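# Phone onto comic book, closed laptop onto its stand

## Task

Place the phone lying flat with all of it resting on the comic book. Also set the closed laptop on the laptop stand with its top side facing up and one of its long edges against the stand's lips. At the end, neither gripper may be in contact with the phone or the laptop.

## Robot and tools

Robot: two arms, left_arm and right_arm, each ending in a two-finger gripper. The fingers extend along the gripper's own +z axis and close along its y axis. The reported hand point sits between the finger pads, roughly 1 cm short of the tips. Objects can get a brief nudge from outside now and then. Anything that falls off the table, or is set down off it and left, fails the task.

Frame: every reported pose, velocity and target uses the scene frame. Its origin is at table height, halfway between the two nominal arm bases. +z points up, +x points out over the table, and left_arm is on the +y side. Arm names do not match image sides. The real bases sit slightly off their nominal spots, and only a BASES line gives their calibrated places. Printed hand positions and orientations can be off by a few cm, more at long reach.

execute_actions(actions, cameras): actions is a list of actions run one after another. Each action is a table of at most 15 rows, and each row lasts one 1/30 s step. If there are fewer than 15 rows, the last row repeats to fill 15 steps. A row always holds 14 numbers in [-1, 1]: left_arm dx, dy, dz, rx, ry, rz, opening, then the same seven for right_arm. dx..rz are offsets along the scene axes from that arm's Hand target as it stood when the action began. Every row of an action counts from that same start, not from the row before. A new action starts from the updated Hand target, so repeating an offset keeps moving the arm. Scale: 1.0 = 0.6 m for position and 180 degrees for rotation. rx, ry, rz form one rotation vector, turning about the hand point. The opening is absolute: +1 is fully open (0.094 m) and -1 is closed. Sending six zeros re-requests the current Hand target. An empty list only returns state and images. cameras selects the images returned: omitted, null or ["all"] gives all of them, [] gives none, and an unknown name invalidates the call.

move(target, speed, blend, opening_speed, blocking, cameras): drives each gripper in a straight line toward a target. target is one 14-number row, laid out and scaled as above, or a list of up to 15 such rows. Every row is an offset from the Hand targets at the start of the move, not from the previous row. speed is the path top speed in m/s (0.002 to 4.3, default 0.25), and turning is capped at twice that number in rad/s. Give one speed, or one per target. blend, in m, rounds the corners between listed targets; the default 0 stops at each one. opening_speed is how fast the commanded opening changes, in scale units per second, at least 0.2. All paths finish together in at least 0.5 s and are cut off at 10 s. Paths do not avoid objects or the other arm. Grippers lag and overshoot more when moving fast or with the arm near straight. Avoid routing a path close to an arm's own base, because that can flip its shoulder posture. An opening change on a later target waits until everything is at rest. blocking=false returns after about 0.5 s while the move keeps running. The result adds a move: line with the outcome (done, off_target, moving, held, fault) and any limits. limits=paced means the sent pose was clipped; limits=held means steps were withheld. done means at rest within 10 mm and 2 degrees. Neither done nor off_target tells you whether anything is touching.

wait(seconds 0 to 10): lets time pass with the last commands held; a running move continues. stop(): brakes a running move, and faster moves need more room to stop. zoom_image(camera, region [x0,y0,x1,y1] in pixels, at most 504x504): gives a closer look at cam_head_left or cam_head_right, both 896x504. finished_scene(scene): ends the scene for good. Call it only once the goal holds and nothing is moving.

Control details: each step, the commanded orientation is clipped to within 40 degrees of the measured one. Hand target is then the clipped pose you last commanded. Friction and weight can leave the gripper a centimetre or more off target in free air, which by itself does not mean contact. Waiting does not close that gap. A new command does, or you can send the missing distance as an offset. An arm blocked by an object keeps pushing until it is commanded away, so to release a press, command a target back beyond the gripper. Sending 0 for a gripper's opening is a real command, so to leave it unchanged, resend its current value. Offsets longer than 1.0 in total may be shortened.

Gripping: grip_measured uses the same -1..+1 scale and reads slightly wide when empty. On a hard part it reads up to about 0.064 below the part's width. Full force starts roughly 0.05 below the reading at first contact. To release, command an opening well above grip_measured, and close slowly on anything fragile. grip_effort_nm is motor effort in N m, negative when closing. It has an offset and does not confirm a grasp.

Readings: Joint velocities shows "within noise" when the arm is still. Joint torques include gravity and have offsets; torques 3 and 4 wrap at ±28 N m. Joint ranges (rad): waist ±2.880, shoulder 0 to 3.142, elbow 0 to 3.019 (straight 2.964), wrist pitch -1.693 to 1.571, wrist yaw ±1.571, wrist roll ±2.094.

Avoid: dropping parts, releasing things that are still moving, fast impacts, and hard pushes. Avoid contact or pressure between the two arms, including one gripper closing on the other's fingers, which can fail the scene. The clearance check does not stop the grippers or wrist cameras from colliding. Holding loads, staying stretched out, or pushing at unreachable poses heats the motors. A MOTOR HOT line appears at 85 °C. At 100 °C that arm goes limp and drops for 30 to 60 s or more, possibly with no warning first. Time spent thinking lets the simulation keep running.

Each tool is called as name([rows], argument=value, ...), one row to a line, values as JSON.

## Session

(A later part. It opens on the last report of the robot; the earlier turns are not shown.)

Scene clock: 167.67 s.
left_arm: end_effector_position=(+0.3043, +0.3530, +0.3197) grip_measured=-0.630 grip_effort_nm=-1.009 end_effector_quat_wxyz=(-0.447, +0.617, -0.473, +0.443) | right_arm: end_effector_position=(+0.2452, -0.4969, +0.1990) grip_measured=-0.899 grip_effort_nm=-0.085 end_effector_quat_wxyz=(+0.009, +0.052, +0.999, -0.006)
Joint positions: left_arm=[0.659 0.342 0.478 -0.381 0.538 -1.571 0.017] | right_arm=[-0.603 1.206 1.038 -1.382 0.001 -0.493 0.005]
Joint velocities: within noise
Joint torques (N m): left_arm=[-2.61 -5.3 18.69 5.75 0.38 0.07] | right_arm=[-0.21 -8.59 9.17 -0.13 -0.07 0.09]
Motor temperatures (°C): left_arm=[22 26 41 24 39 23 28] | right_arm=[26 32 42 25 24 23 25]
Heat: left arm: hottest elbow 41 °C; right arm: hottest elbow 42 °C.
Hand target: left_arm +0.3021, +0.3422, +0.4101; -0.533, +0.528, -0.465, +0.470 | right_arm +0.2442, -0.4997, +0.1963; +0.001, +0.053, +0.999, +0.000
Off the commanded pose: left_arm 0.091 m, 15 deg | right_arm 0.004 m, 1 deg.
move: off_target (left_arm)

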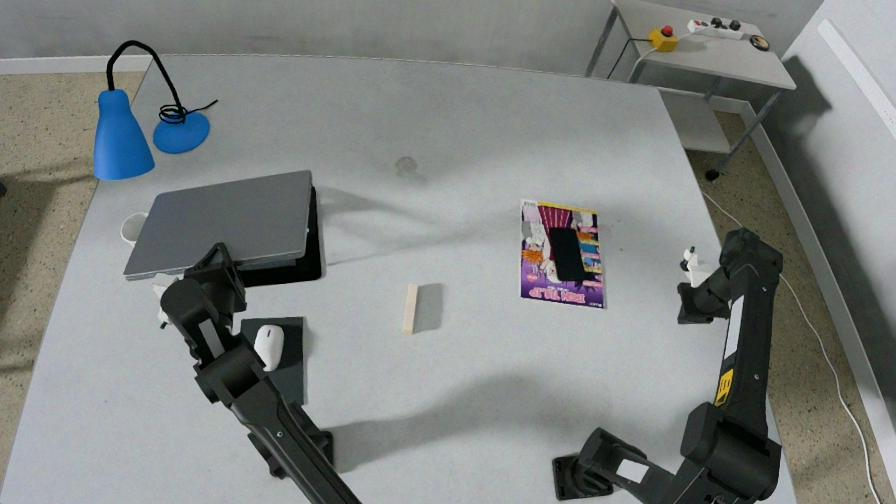

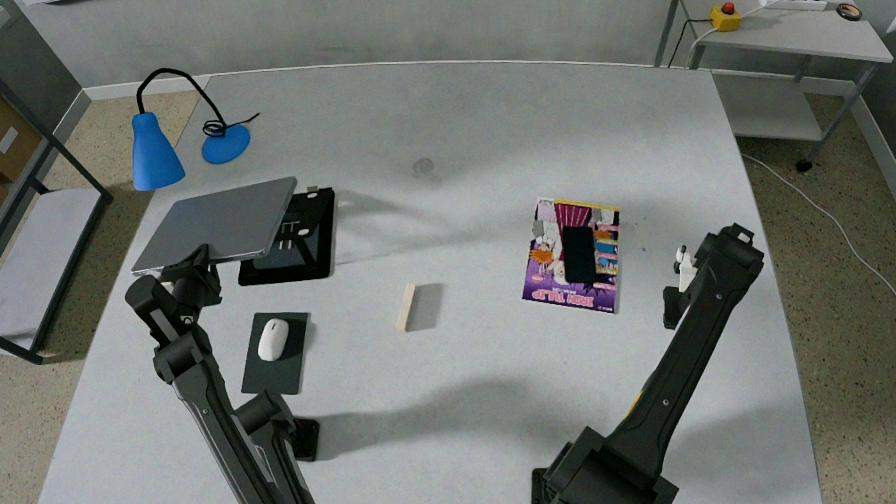

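move(target=[0.3,-0.03,0.03,0.02,0.12,-0.017,-0.95,0,0,0,0,0,0,-0.9], speed=0.2)

zoom_image(camera="cam_head_left", region=[130, 100, 400, 320])

zoom_image(camera="cam_head_right", region=[130, 100, 400, 320])

Scene clock: 184.93 s.
left_arm: end_effector_position=(+0.4215, +0.3185, +0.2554) grip_measured=-0.630 grip_effort_nm=-1.004 end_effector_quat_wxyz=(-0.314, +0.656, -0.628, +0.278) | right_arm: end_effector_position=(+0.2452, -0.4969, +0.1990) grip_measured=-0.899 grip_effort_nm=-0.081 end_effector_quat_wxyz=(+0.009, +0.052, +0.999, -0.006)
Joint positions: left_arm=[0.217 0.883 0.75 -0.58 0.123 -1.426 0.017] | right_arm=[-0.603 1.206 1.038 -1.382 0.001 -0.493 0.005]
Joint velocities: within noise
Joint torques (N m): left_arm=[-2.73 -11.28 -25.22 4.19 0.26 0.18] | right_arm=[-0.15 -8.7 9.17 -0.16 -0.06 0.09]
Motor temperatures (°C): left_arm=[22 26 46 25 33 23 29] | right_arm=[26 32 42 25 24 23 25]
Heat: left arm: hottest elbow 46 °C; right arm: hottest elbow 42 °C.
Hand target: left_arm +0.4820, +0.3243, +0.4281; -0.440, +0.577, -0.585, +0.362 | right_arm +0.2442, -0.4997, +0.1963; +0.001, +0.053, +0.999, +0.000
Off the commanded pose: left_arm 0.183 m, 20 deg | right_arm 0.004 m, 1 deg.
move: off_target (left_arm)

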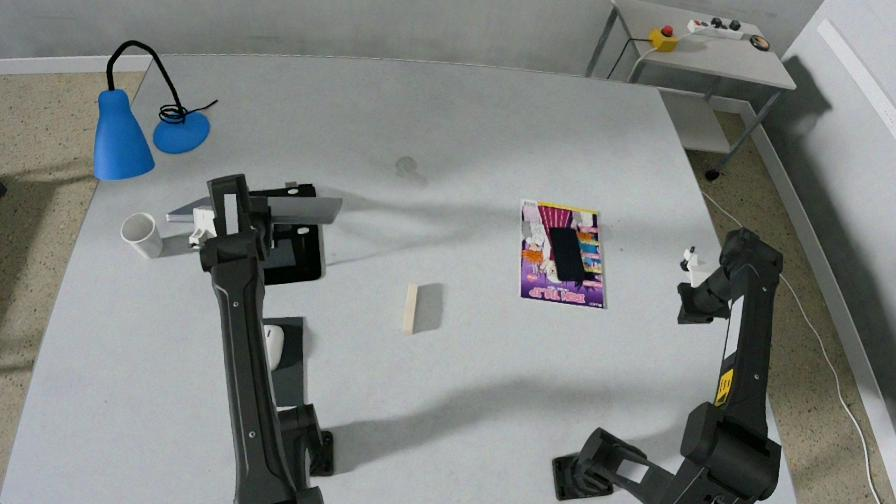

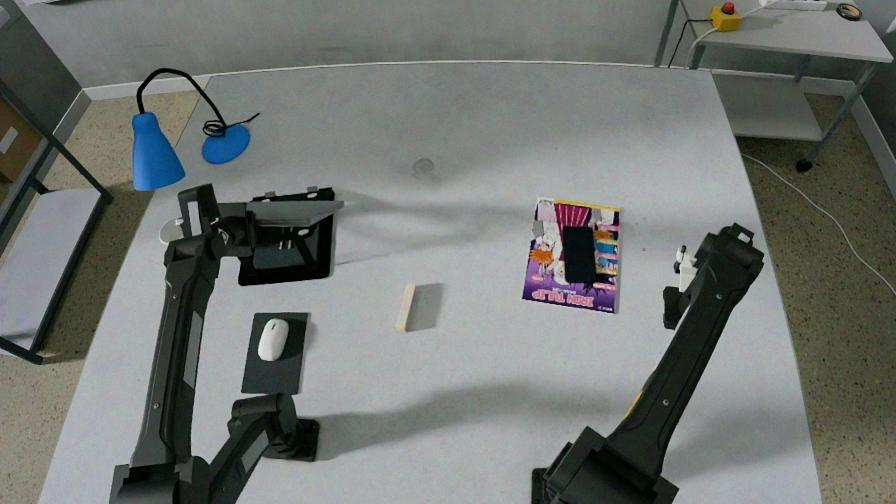

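Scaled by 1.867.

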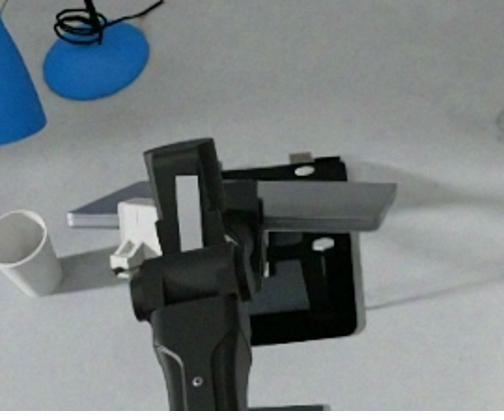

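Scaled by 1.867.

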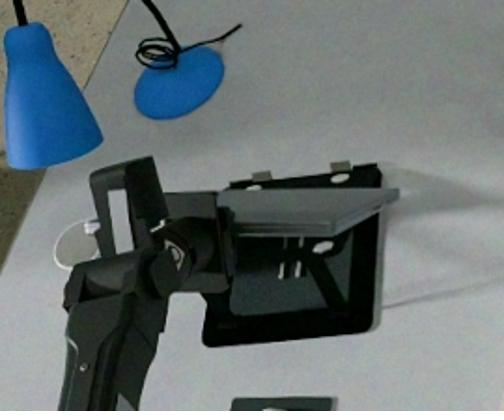

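move(target=[0.16,0.08,0.05,0,-0.04,0,-0.95,0,0,0,0,0,0,-0.9], speed=0.12)

zoom_image(camera="cam_head_left", region=[130, 100, 400, 320])

zoom_image(camera="cam_head_right", region=[130, 100, 400, 320])

Scene clock: 198.10 s.
left_arm: end_effector_position=(+0.5050, +0.3486, +0.2625) grip_measured=-0.630 grip_effort_nm=-1.009 end_effector_quat_wxyz=(-0.326, +0.645, -0.619, +0.308) | right_arm: end_effector_position=(+0.2452, -0.4969, +0.1990) grip_measured=-0.899 grip_effort_nm=-0.081 end_effector_quat_wxyz=(+0.009, +0.052, +0.999, -0.006)
Joint positions: left_arm=[0.259 1.129 0.887 -0.412 0.192 -1.418 0.017] | right_arm=[-0.603 1.206 1.038 -1.382 0.001 -0.493 0.005]
Joint velocities: within noise
Joint torques (N m): left_arm=[-0.97 -15.97 -25.29 5.91 0.51 -0.02] | right_arm=[-0.21 -8.76 9.2 -0.14 -0.07 0.09]
Motor temperatures (°C): left_arm=[22 26 52 25 31 23 29] | right_arm=[26 32 42 25 24 23 25]
Heat: left arm: hottest elbow 52 °C; right arm: hottest elbow 42 °C.
Hand target: left_arm +0.5781, +0.3722, +0.4579; -0.476, +0.554, -0.556, +0.397 | right_arm +0.2442, -0.4997, +0.1963; +0.001, +0.053, +0.999, +0.000
Off the commanded pose: left_arm 0.210 m, 24 deg | right_arm 0.004 m, 1 deg.
move: off_target (left_arm)

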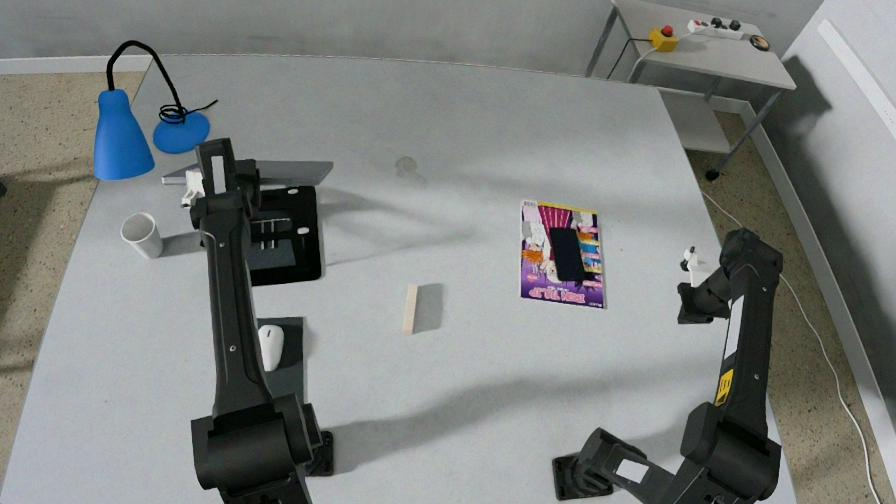

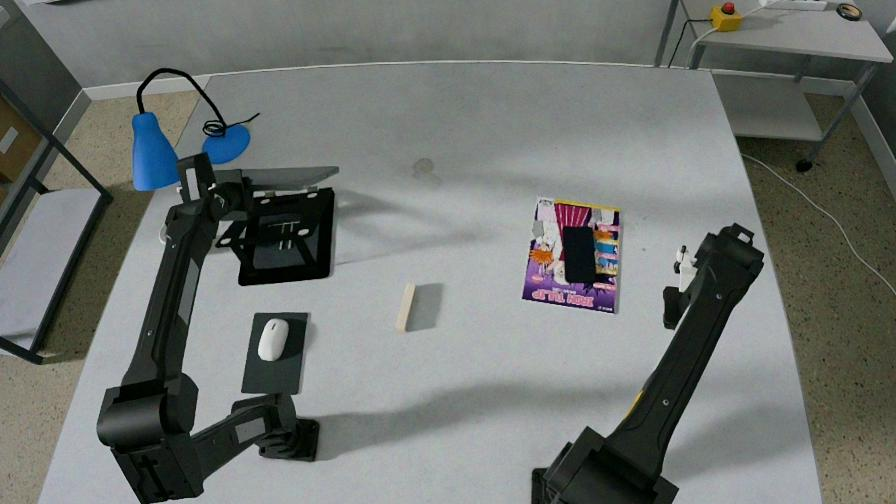

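Scaled by 1.867.

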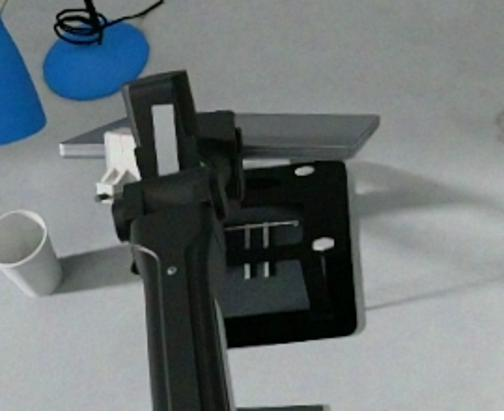

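Scaled by 1.867.

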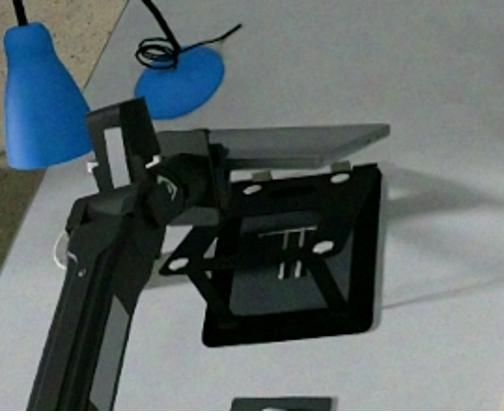

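move(target=[0.05,0.085,-0.02,0,-0.0,0.028,-0.95,0,0,0,0,0,0,-0.9], speed=0.1)

zoom_image(camera="cam_head_left", region=[130, 100, 400, 320])

zoom_image(camera="cam_head_right", region=[130, 100, 400, 320])

Scene clock: 218.20 s.
left_arm: end_effector_position=(+0.5335, +0.3923, +0.2491) grip_measured=-0.630 grip_effort_nm=-1.009 end_effector_quat_wxyz=(-0.341, +0.667, -0.596, +0.291) | right_arm: end_effector_position=(+0.2452, -0.4969, +0.1990) grip_measured=-0.899 grip_effort_nm=-0.085 end_effector_quat_wxyz=(+0.009, +0.052, +0.999, -0.006)
Joint positions: left_arm=[0.316 1.247 0.944 -0.349 0.168 -1.421 0.017] | right_arm=[-0.603 1.206 1.038 -1.382 0.001 -0.493 0.005]
Joint velocities: within noise
Joint torques (N m): left_arm=[-0.67 -18.9 -25.44 5.87 0.29 -0.02] | right_arm=[-0.21 -8.64 9.17 -0.13 -0.06 0.09]
Motor temperatures (°C): left_arm=[22 27 72 25 30 23 29] | right_arm=[26 32 42 25 24 23 25]
Heat: left arm: hottest elbow 72 °C; right arm: hottest elbow 42 °C.
Hand target: left_arm +0.6081, +0.4232, +0.4461; -0.493, +0.577, -0.531, +0.376 | right_arm +0.2442, -0.4997, +0.1963; +0.001, +0.053, +0.999, +0.000
Off the commanded pose: left_arm 0.213 m, 24 deg | right_arm 0.004 m, 1 deg.
move: off_target (left_arm)

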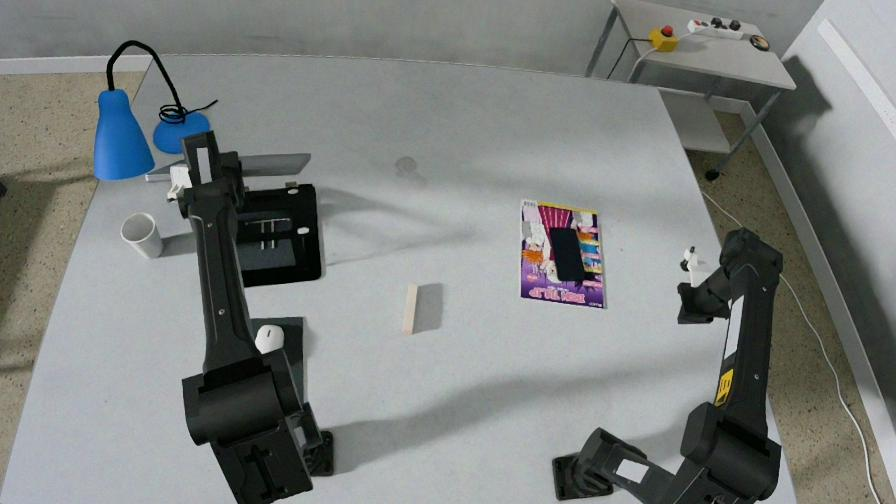

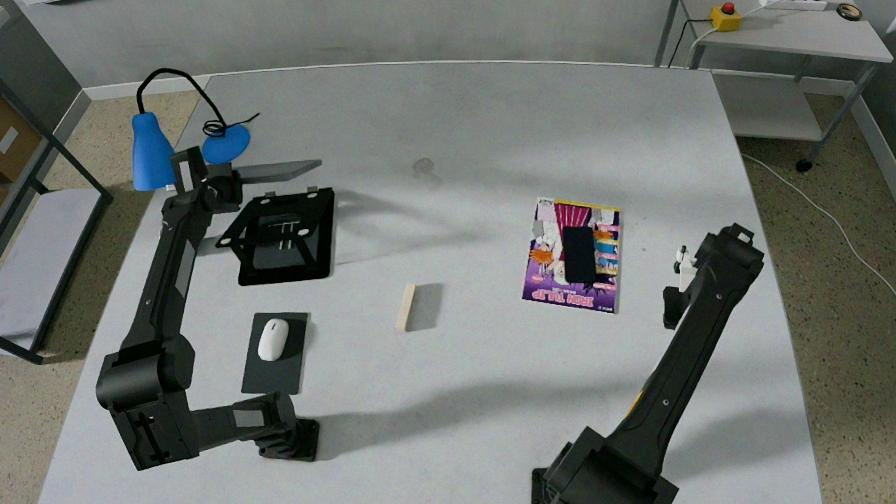

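Scaled by 1.867.

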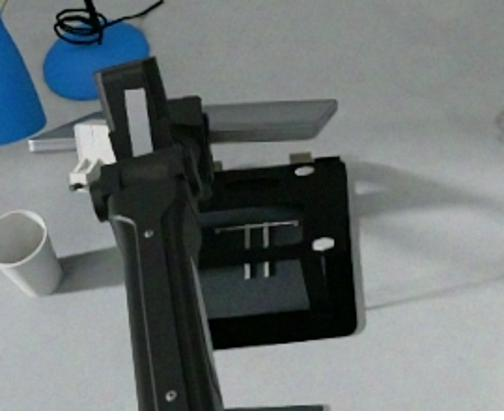

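Scaled by 1.867.

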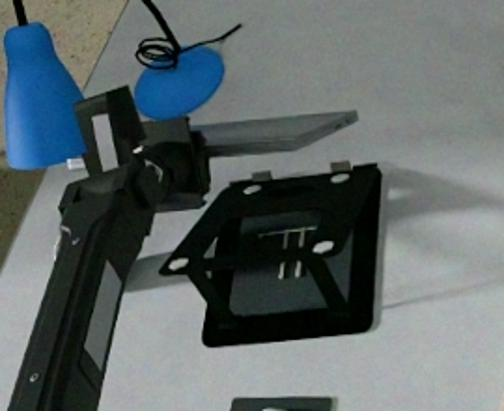

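move(target=[0.0,0.0,-0.14,0,0.0,0,-0.95,0,0,0,0,0,0,-0.9], speed=0.12)

zoom_image(camera="cam_head_left", region=[130, 100, 400, 320])

zoom_image(camera="cam_head_right", region=[130, 100, 400, 320])

Scene clock: 223.60 s.
left_arm: end_effector_position=(+0.5776, +0.4084, +0.2218) grip_measured=-0.630 grip_effort_nm=-1.013 end_effector_quat_wxyz=(-0.377, +0.649, -0.584, +0.310) | right_arm: end_effector_position=(+0.2452, -0.4969, +0.1990) grip_measured=-0.899 grip_effort_nm=-0.085 end_effector_quat_wxyz=(+0.009, +0.052, +0.999, -0.006)
Joint positions: left_arm=[0.316 1.387 0.944 -0.117 0.167 -1.422 0.017] | right_arm=[-0.603 1.206 1.038 -1.382 0.001 -0.493 0.005]
Joint velocities: within noise
Joint torques (N m): left_arm=[-1.44 -21.83 18.63 6.43 0.27 -0.07] | right_arm=[-0.21 -8.7 9.18 -0.13 -0.06 0.09]
Motor temperatures (°C): left_arm=[22 27 73 25 30 23 29] | right_arm=[26 32 42 25 24 23 25]
Heat: left arm: hottest elbow 73 °C; right arm: hottest elbow 42 °C.
Hand target: left_arm +0.6082, +0.4231, +0.3620; -0.493, +0.577, -0.531, +0.376 | right_arm +0.2442, -0.4997, +0.1963; +0.001, +0.053, +0.999, +0.000
Off the commanded pose: left_arm 0.144 m, 18 deg | right_arm 0.004 m, 1 deg.
move: off_target (left_arm)

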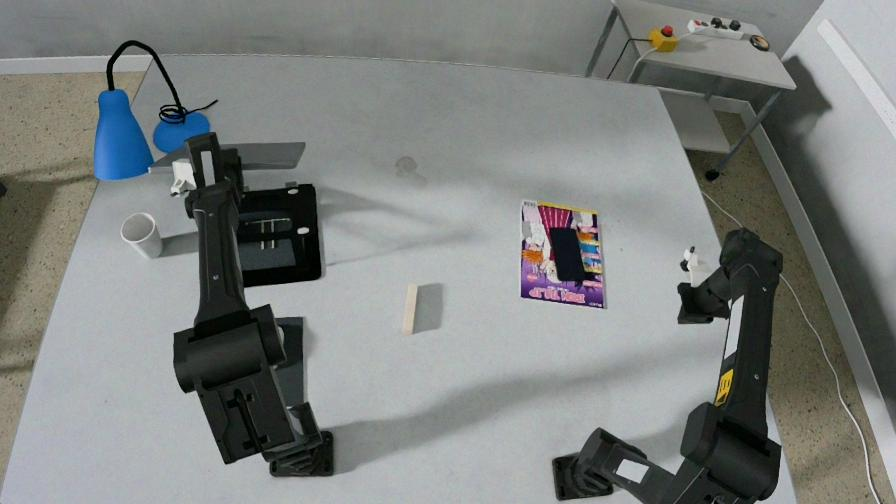

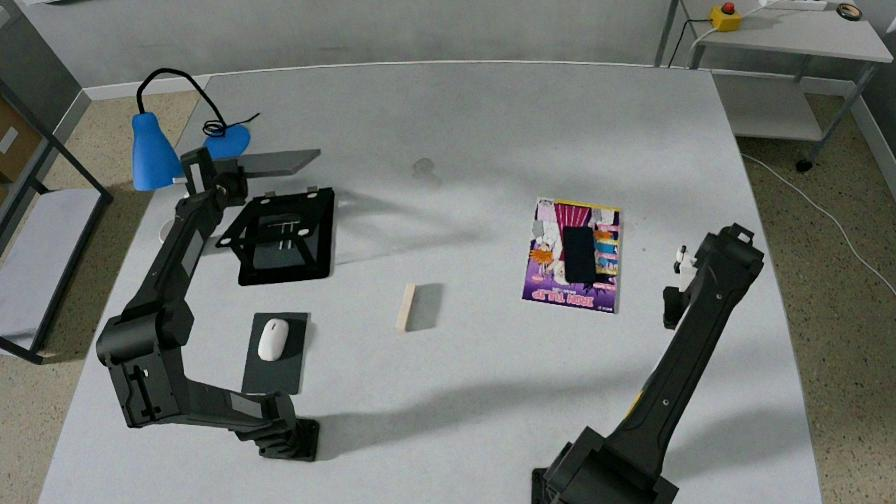

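Scaled by 1.867.

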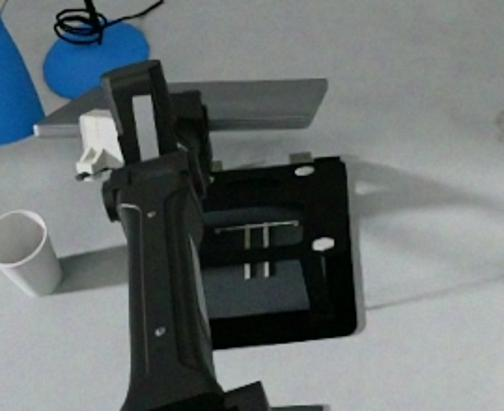

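Scaled by 1.867.

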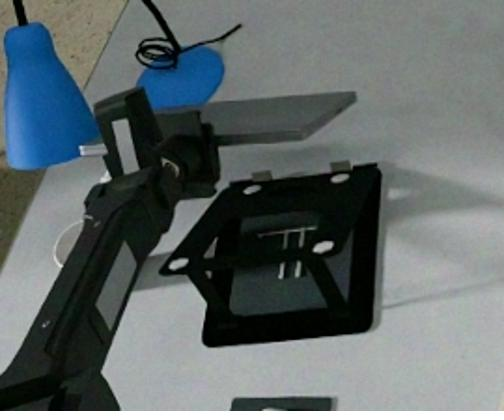

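move(target=[-0.09,0.0,-0.11,0,0.045,0.01,-0.95,0,0,0,0,0,0,-0.9], speed=0.12)

zoom_image(camera="cam_head_left", region=[130, 100, 400, 320])

zoom_image(camera="cam_head_right", region=[130, 100, 400, 320])

Scene clock: 227.47 s.
left_arm: end_effector_position=(+0.5317, +0.4093, +0.1734) grip_measured=-0.630 grip_effort_nm=-1.009 end_effector_quat_wxyz=(-0.356, +0.669, -0.592, +0.272) | right_arm: end_effector_position=(+0.2452, -0.4969, +0.1990) grip_measured=-0.899 grip_effort_nm=-0.085 end_effector_quat_wxyz=(+0.009, +0.052, +0.999, -0.006)
Joint positions: left_arm=[0.338 1.346 0.813 -0.115 0.138 -1.395 0.017] | right_arm=[-0.603 1.206 1.038 -1.382 0.001 -0.493 0.005]
Joint velocities: within noise
Joint torques (N m): left_arm=[-0.56 -21.89 16.5 4.15 0.42 0.17] | right_arm=[-0.15 -8.64 9.18 -0.16 -0.06 0.09]
Motor temperatures (°C): left_arm=[22 28 71 25 30 23 29] | right_arm=[26 32 42 25 24 23 25]
Heat: left arm: hottest elbow 71 °C; right arm: hottest elbow 42 °C.
Hand target: left_arm +0.5541, +0.4233, +0.2960; -0.460, +0.611, -0.556, +0.326 | right_arm +0.2442, -0.4997, +0.1963; +0.001, +0.053, +0.999, +0.000
Off the commanded pose: left_arm 0.125 m, 16 deg | right_arm 0.004 m, 1 deg.
move: off_target (left_arm)

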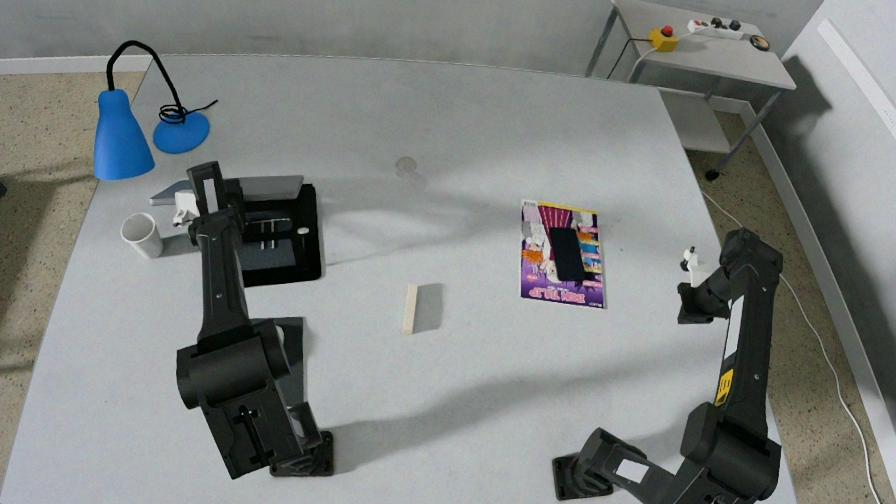

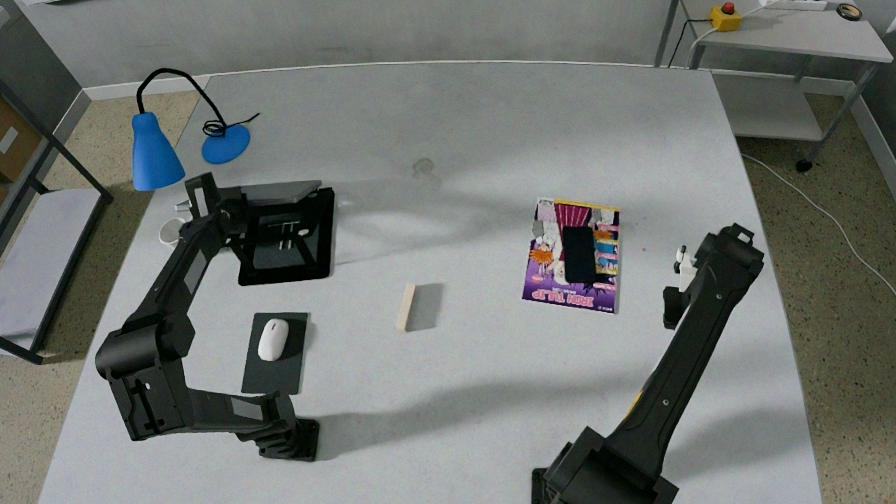

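Scaled by 1.867.

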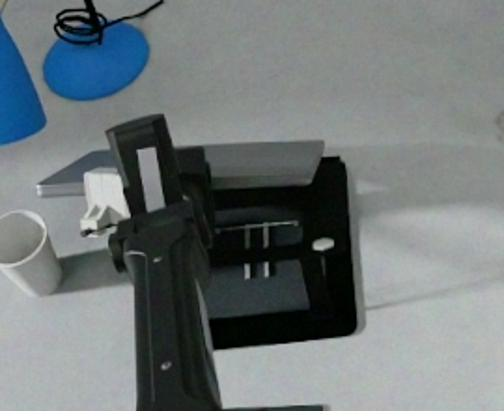

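Scaled by 1.867.

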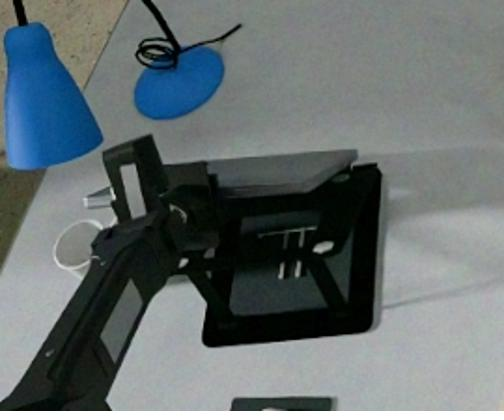

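move(target=[-0.05,-0.06,0.0,-0.022,0.0,0.011,-0.95,0,0,0,0,0,0,-0.9], speed=0.1)

zoom_image(camera="cam_head_left", region=[130, 120, 350, 300])

zoom_image(camera="cam_head_right", region=[130, 120, 350, 300])

Scene clock: 239.17 s.
left_arm: end_effector_position=(+0.4999, +0.3860, +0.1826) grip_measured=-0.630 grip_effort_nm=-1.009 end_effector_quat_wxyz=(-0.352, +0.691, -0.570, +0.273) | right_arm: end_effector_position=(+0.2452, -0.4969, +0.1990) grip_measured=-0.899 grip_effort_nm=-0.085 end_effector_quat_wxyz=(+0.009, +0.052, +0.999, -0.006)
Joint positions: left_arm=[0.298 1.225 0.739 -0.164 0.084 -1.477 0.017] | right_arm=[-0.603 1.206 1.038 -1.382 0.001 -0.493 0.005]
Joint velocities: within noise
Joint torques (N m): left_arm=[-2.73 -19.37 16.62 4.27 0.12 -0.07] | right_arm=[-0.15 -8.64 9.18 -0.14 -0.07 0.09]
Motor temperatures (°C): left_arm=[22 29 66 25 30 23 29] | right_arm=[26 32 42 25 24 23 25]
Heat: left arm: hottest elbow 66 °C; right arm: hottest elbow 42 °C.
Hand target: left_arm +0.5241, +0.3871, +0.2960; -0.444, +0.636, -0.533, +0.337 | right_arm +0.2442, -0.4997, +0.1963; +0.001, +0.053, +0.999, +0.000
Off the commanded pose: left_arm 0.116 m, 15 deg | right_arm 0.004 m, 1 deg.
move: off_target (left_arm)

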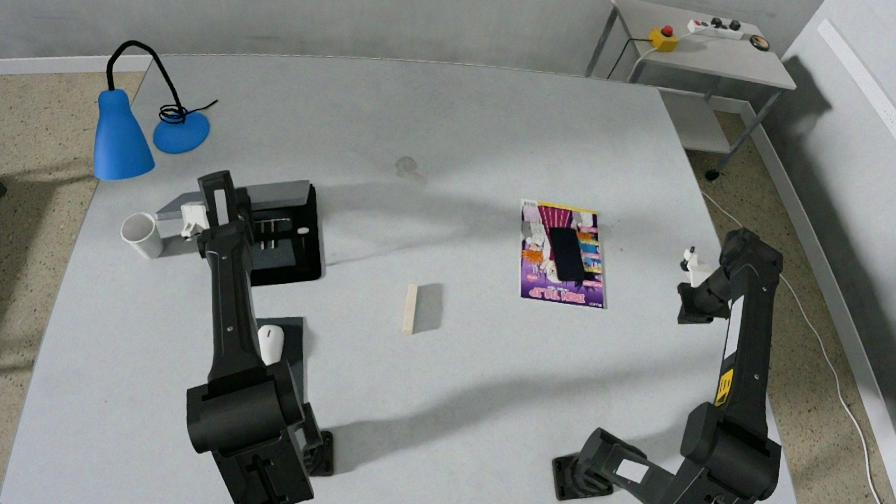

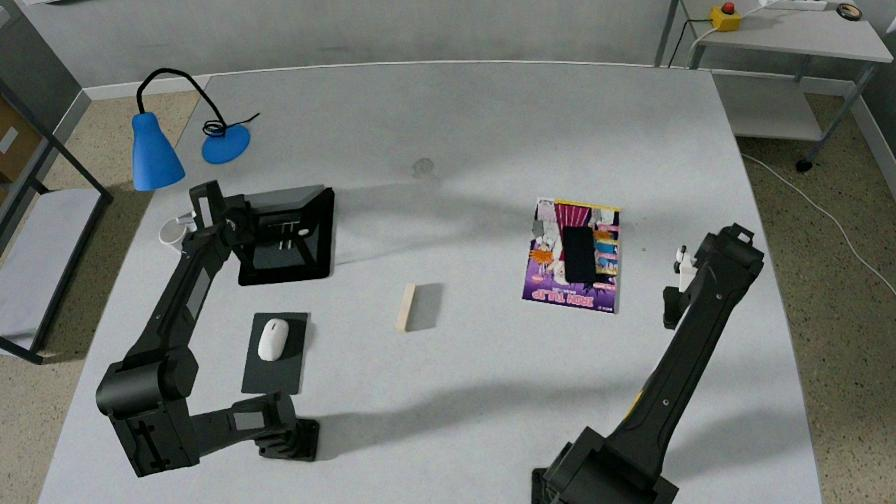

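Scaled by 2.291.

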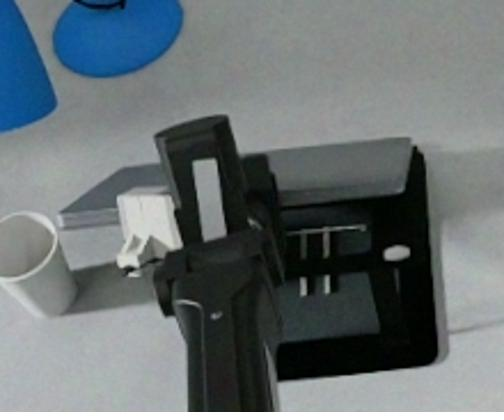

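Scaled by 2.291.

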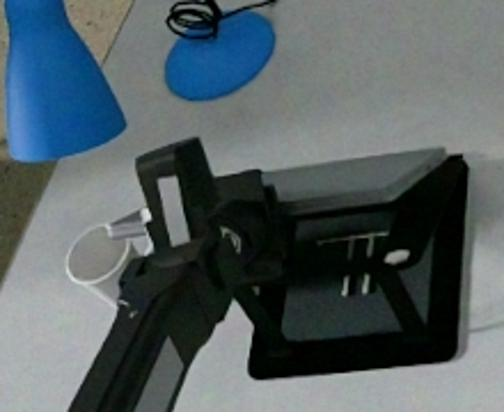

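move(target=[0.0,-0.055,-0.05,0,0.0,0.0,-0.95,0,0,0,0,0,0,-0.9], speed=0.1)

zoom_image(camera="cam_head_left", region=[130, 120, 350, 300])

zoom_image(camera="cam_head_right", region=[130, 120, 350, 300])

Scene clock: 248.93 s.
left_arm: end_effector_position=(+0.4942, +0.3536, +0.1666) grip_measured=-0.632 grip_effort_nm=-1.009 end_effector_quat_wxyz=(-0.354, +0.690, -0.571, +0.269) | right_arm: end_effector_position=(+0.2452, -0.4969, +0.1990) grip_measured=-0.899 grip_effort_nm=-0.085 end_effector_quat_wxyz=(+0.009, +0.052, +0.999, -0.006)
Joint positions: left_arm=[0.209 1.209 0.677 -0.117 0.007 -1.523 0.017] | right_arm=[-0.603 1.206 1.038 -1.382 0.001 -0.493 0.005]
Joint velocities: within noise
Joint torques (N m): left_arm=[-2.32 -16.91 15.31 5.2 -0.3 0.04] | right_arm=[-0.09 -8.64 9.18 -0.13 -0.07 0.09]
Motor temperatures (°C): left_arm=[22 28 61 25 29 23 29] | right_arm=[26 32 42 25 24 23 25]
Heat: left arm: hottest elbow 61 °C; right arm: hottest elbow 42 °C.
Hand target: left_arm +0.5240, +0.3543, +0.2659; -0.444, +0.636, -0.533, +0.337 | right_arm +0.2442, -0.4997, +0.1963; +0.001, +0.053, +0.999, +0.000
Off the commanded pose: left_arm 0.104 m, 15 deg | right_arm 0.004 m, 1 deg.
move: off_target (left_arm)

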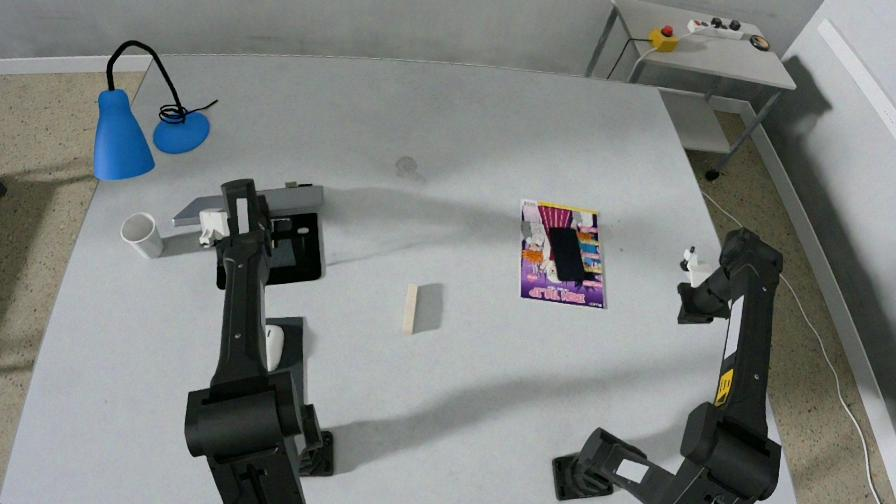

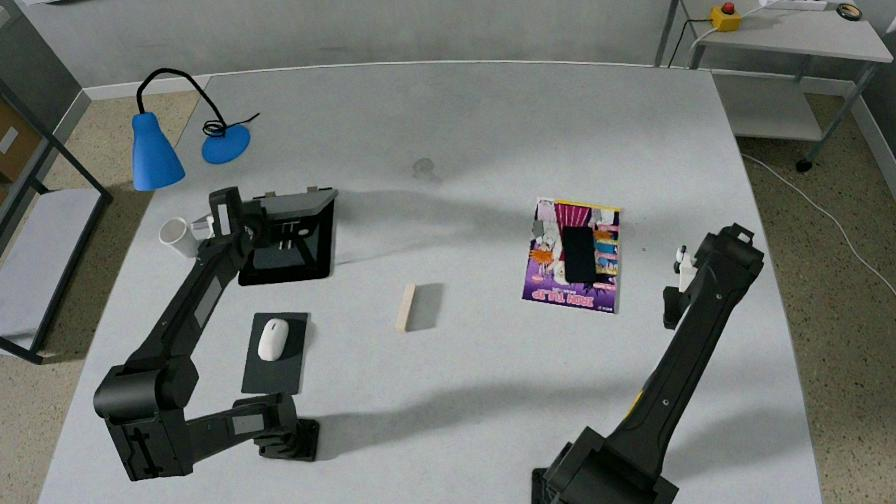

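Scaled by 2.291.

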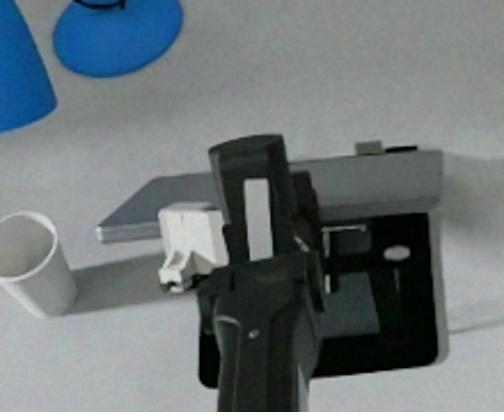

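Scaled by 2.291.

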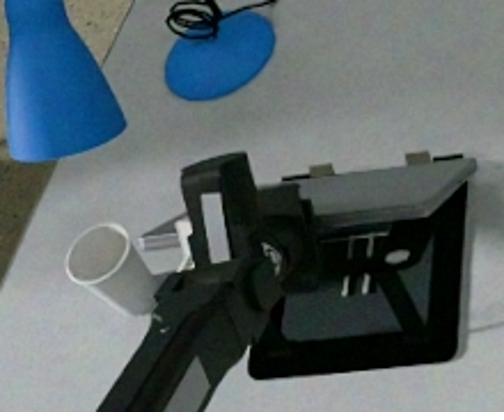

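move(target=[0.025,0,-0.055,0,0.0,0.012,-0.95,0,0,0,0,0,0,-0.9], speed=0.1)

zoom_image(camera="cam_head_left", region=[130, 120, 350, 300])

zoom_image(camera="cam_head_right", region=[130, 120, 350, 300])

Scene clock: 256.60 s.
left_arm: end_effector_position=(+0.5042, +0.3533, +0.1533) grip_measured=-0.632 grip_effort_nm=-1.009 end_effector_quat_wxyz=(-0.378, +0.690, -0.556, +0.268) | right_arm: end_effector_position=(+0.2452, -0.4969, +0.1990) grip_measured=-0.899 grip_effort_nm=-0.081 end_effector_quat_wxyz=(+0.009, +0.052, +0.999, -0.006)
Joint positions: left_arm=[0.183 1.261 0.653 -0.001 -0.051 -1.545 0.017] | right_arm=[-0.603 1.206 1.038 -1.382 0.001 -0.493 0.005]
Joint velocities: within noise
Joint torques (N m): left_arm=[-2.73 -14.1 14.93 5.42 -0.3 0.03] | right_arm=[-0.15 -8.7 9.18 -0.16 -0.06 0.08]
Motor temperatures (°C): left_arm=[22 28 58 25 29 23 29] | right_arm=[26 32 42 25 24 23 25]
Heat: left arm: hottest elbow 58 °C; right arm: hottest elbow 42 °C.
Hand target: left_arm +0.5391, +0.3542, +0.2330; -0.451, +0.646, -0.521, +0.329 | right_arm +0.2442, -0.4997, +0.1963; +0.001, +0.053, +0.999, +0.000
Off the commanded pose: left_arm 0.087 m, 13 deg | right_arm 0.004 m, 1 deg.
move: off_target (left_arm)

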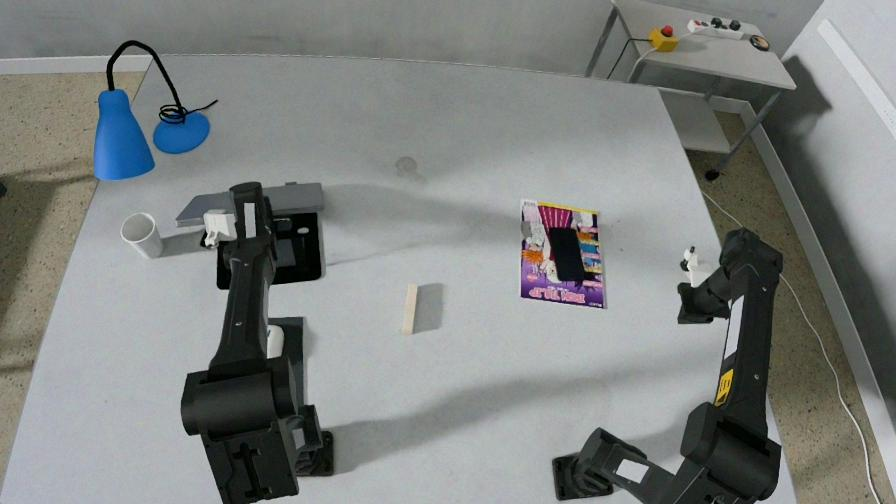

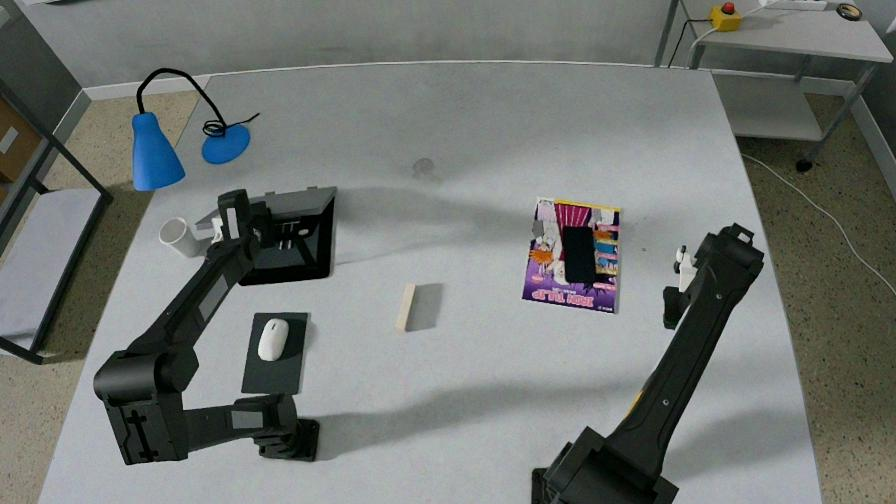

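Scaled by 2.291.

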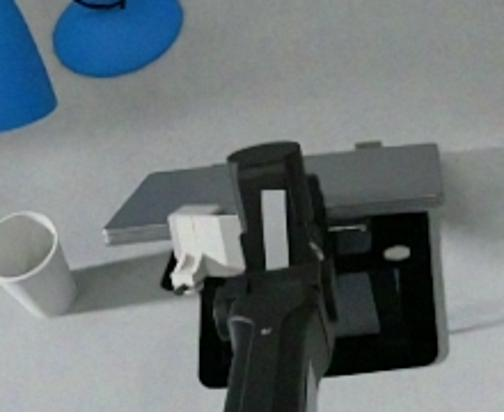

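Scaled by 2.291.

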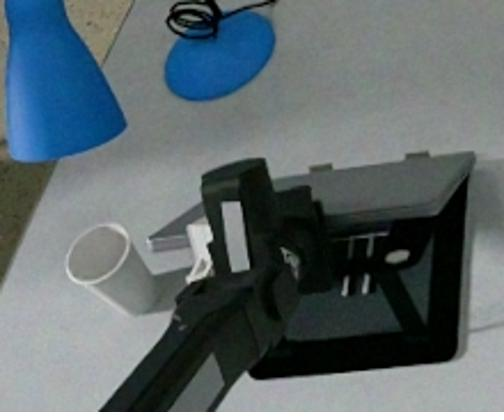

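move(target=[0.0,0,-0.045,0,0.0,0.0,-0.95,0,0,0,0,0,0,-0.9], speed=0.08)

zoom_image(camera="cam_head_left", region=[130, 120, 350, 300])

zoom_image(camera="cam_head_right", region=[130, 120, 350, 300])

Scene clock: 262.40 s.
left_arm: end_effector_position=(+0.5116, +0.3547, +0.1452) grip_measured=-0.632 grip_effort_nm=-1.004 end_effector_quat_wxyz=(-0.390, +0.684, -0.549, +0.280) | right_arm: end_effector_position=(+0.2452, -0.4969, +0.1990) grip_measured=-0.899 grip_effort_nm=-0.081 end_effector_quat_wxyz=(+0.009, +0.052, +0.999, -0.006)
Joint positions: left_arm=[0.183 1.301 0.635 0.095 -0.053 -1.55 0.017] | right_arm=[-0.603 1.206 1.038 -1.382 0.001 -0.493 0.005]
Joint velocities: within noise
Joint torques (N m): left_arm=[-3.14 -13.8 12.62 5.2 -0.23 0.1] | right_arm=[-0.21 -8.64 9.17 -0.12 -0.06 0.09]
Motor temperatures (°C): left_arm=[22 28 56 25 29 23 29] | right_arm=[26 32 42 25 24 23 25]
Heat: left arm: hottest elbow 56 °C; right arm: hottest elbow 42 °C.
Hand target: left_arm +0.5391, +0.3542, +0.2060; -0.451, +0.646, -0.521, +0.329 | right_arm +0.2442, -0.4997, +0.1963; +0.001, +0.053, +0.999, +0.000
Off the commanded pose: left_arm 0.067 m, 10 deg | right_arm 0.004 m, 1 deg.
move: off_target (left_arm)

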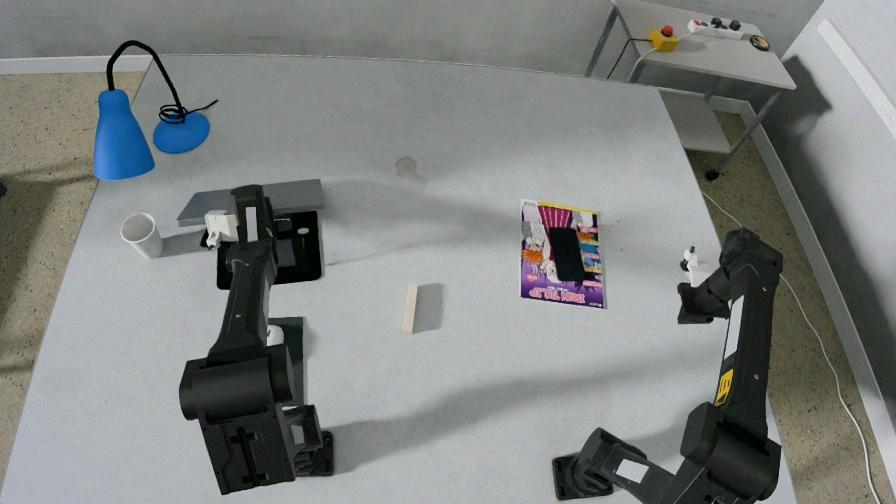

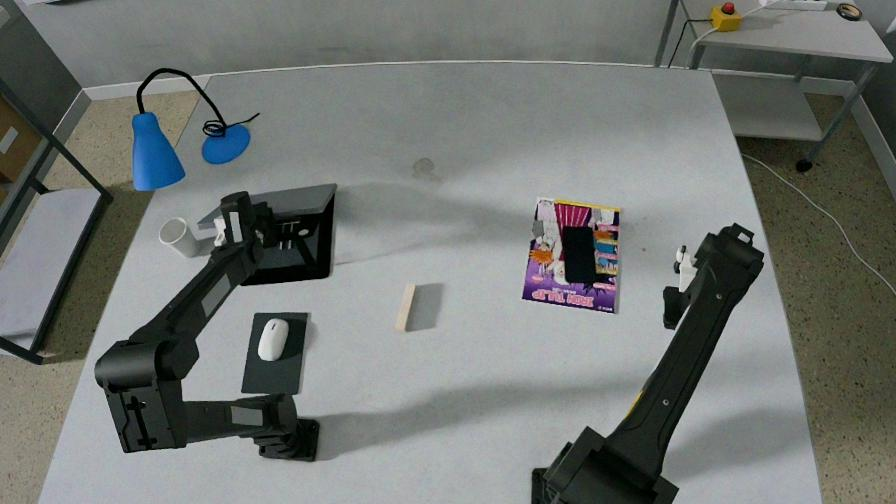

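Scaled by 2.291.

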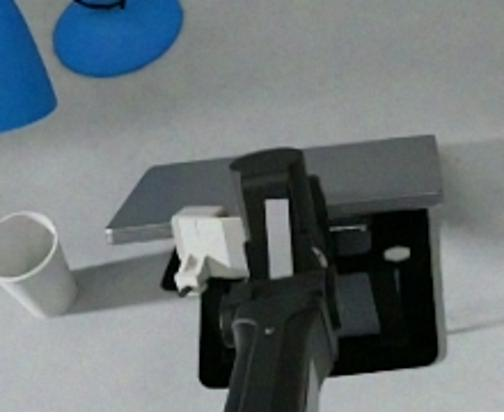

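Scaled by 2.291.

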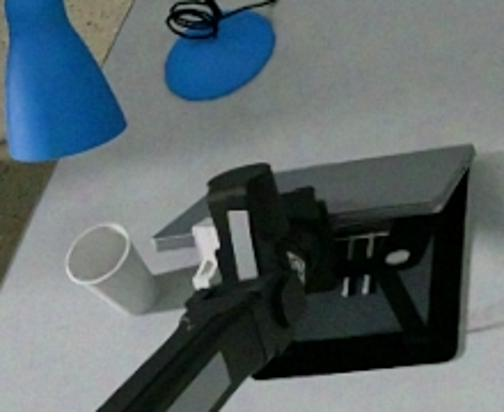

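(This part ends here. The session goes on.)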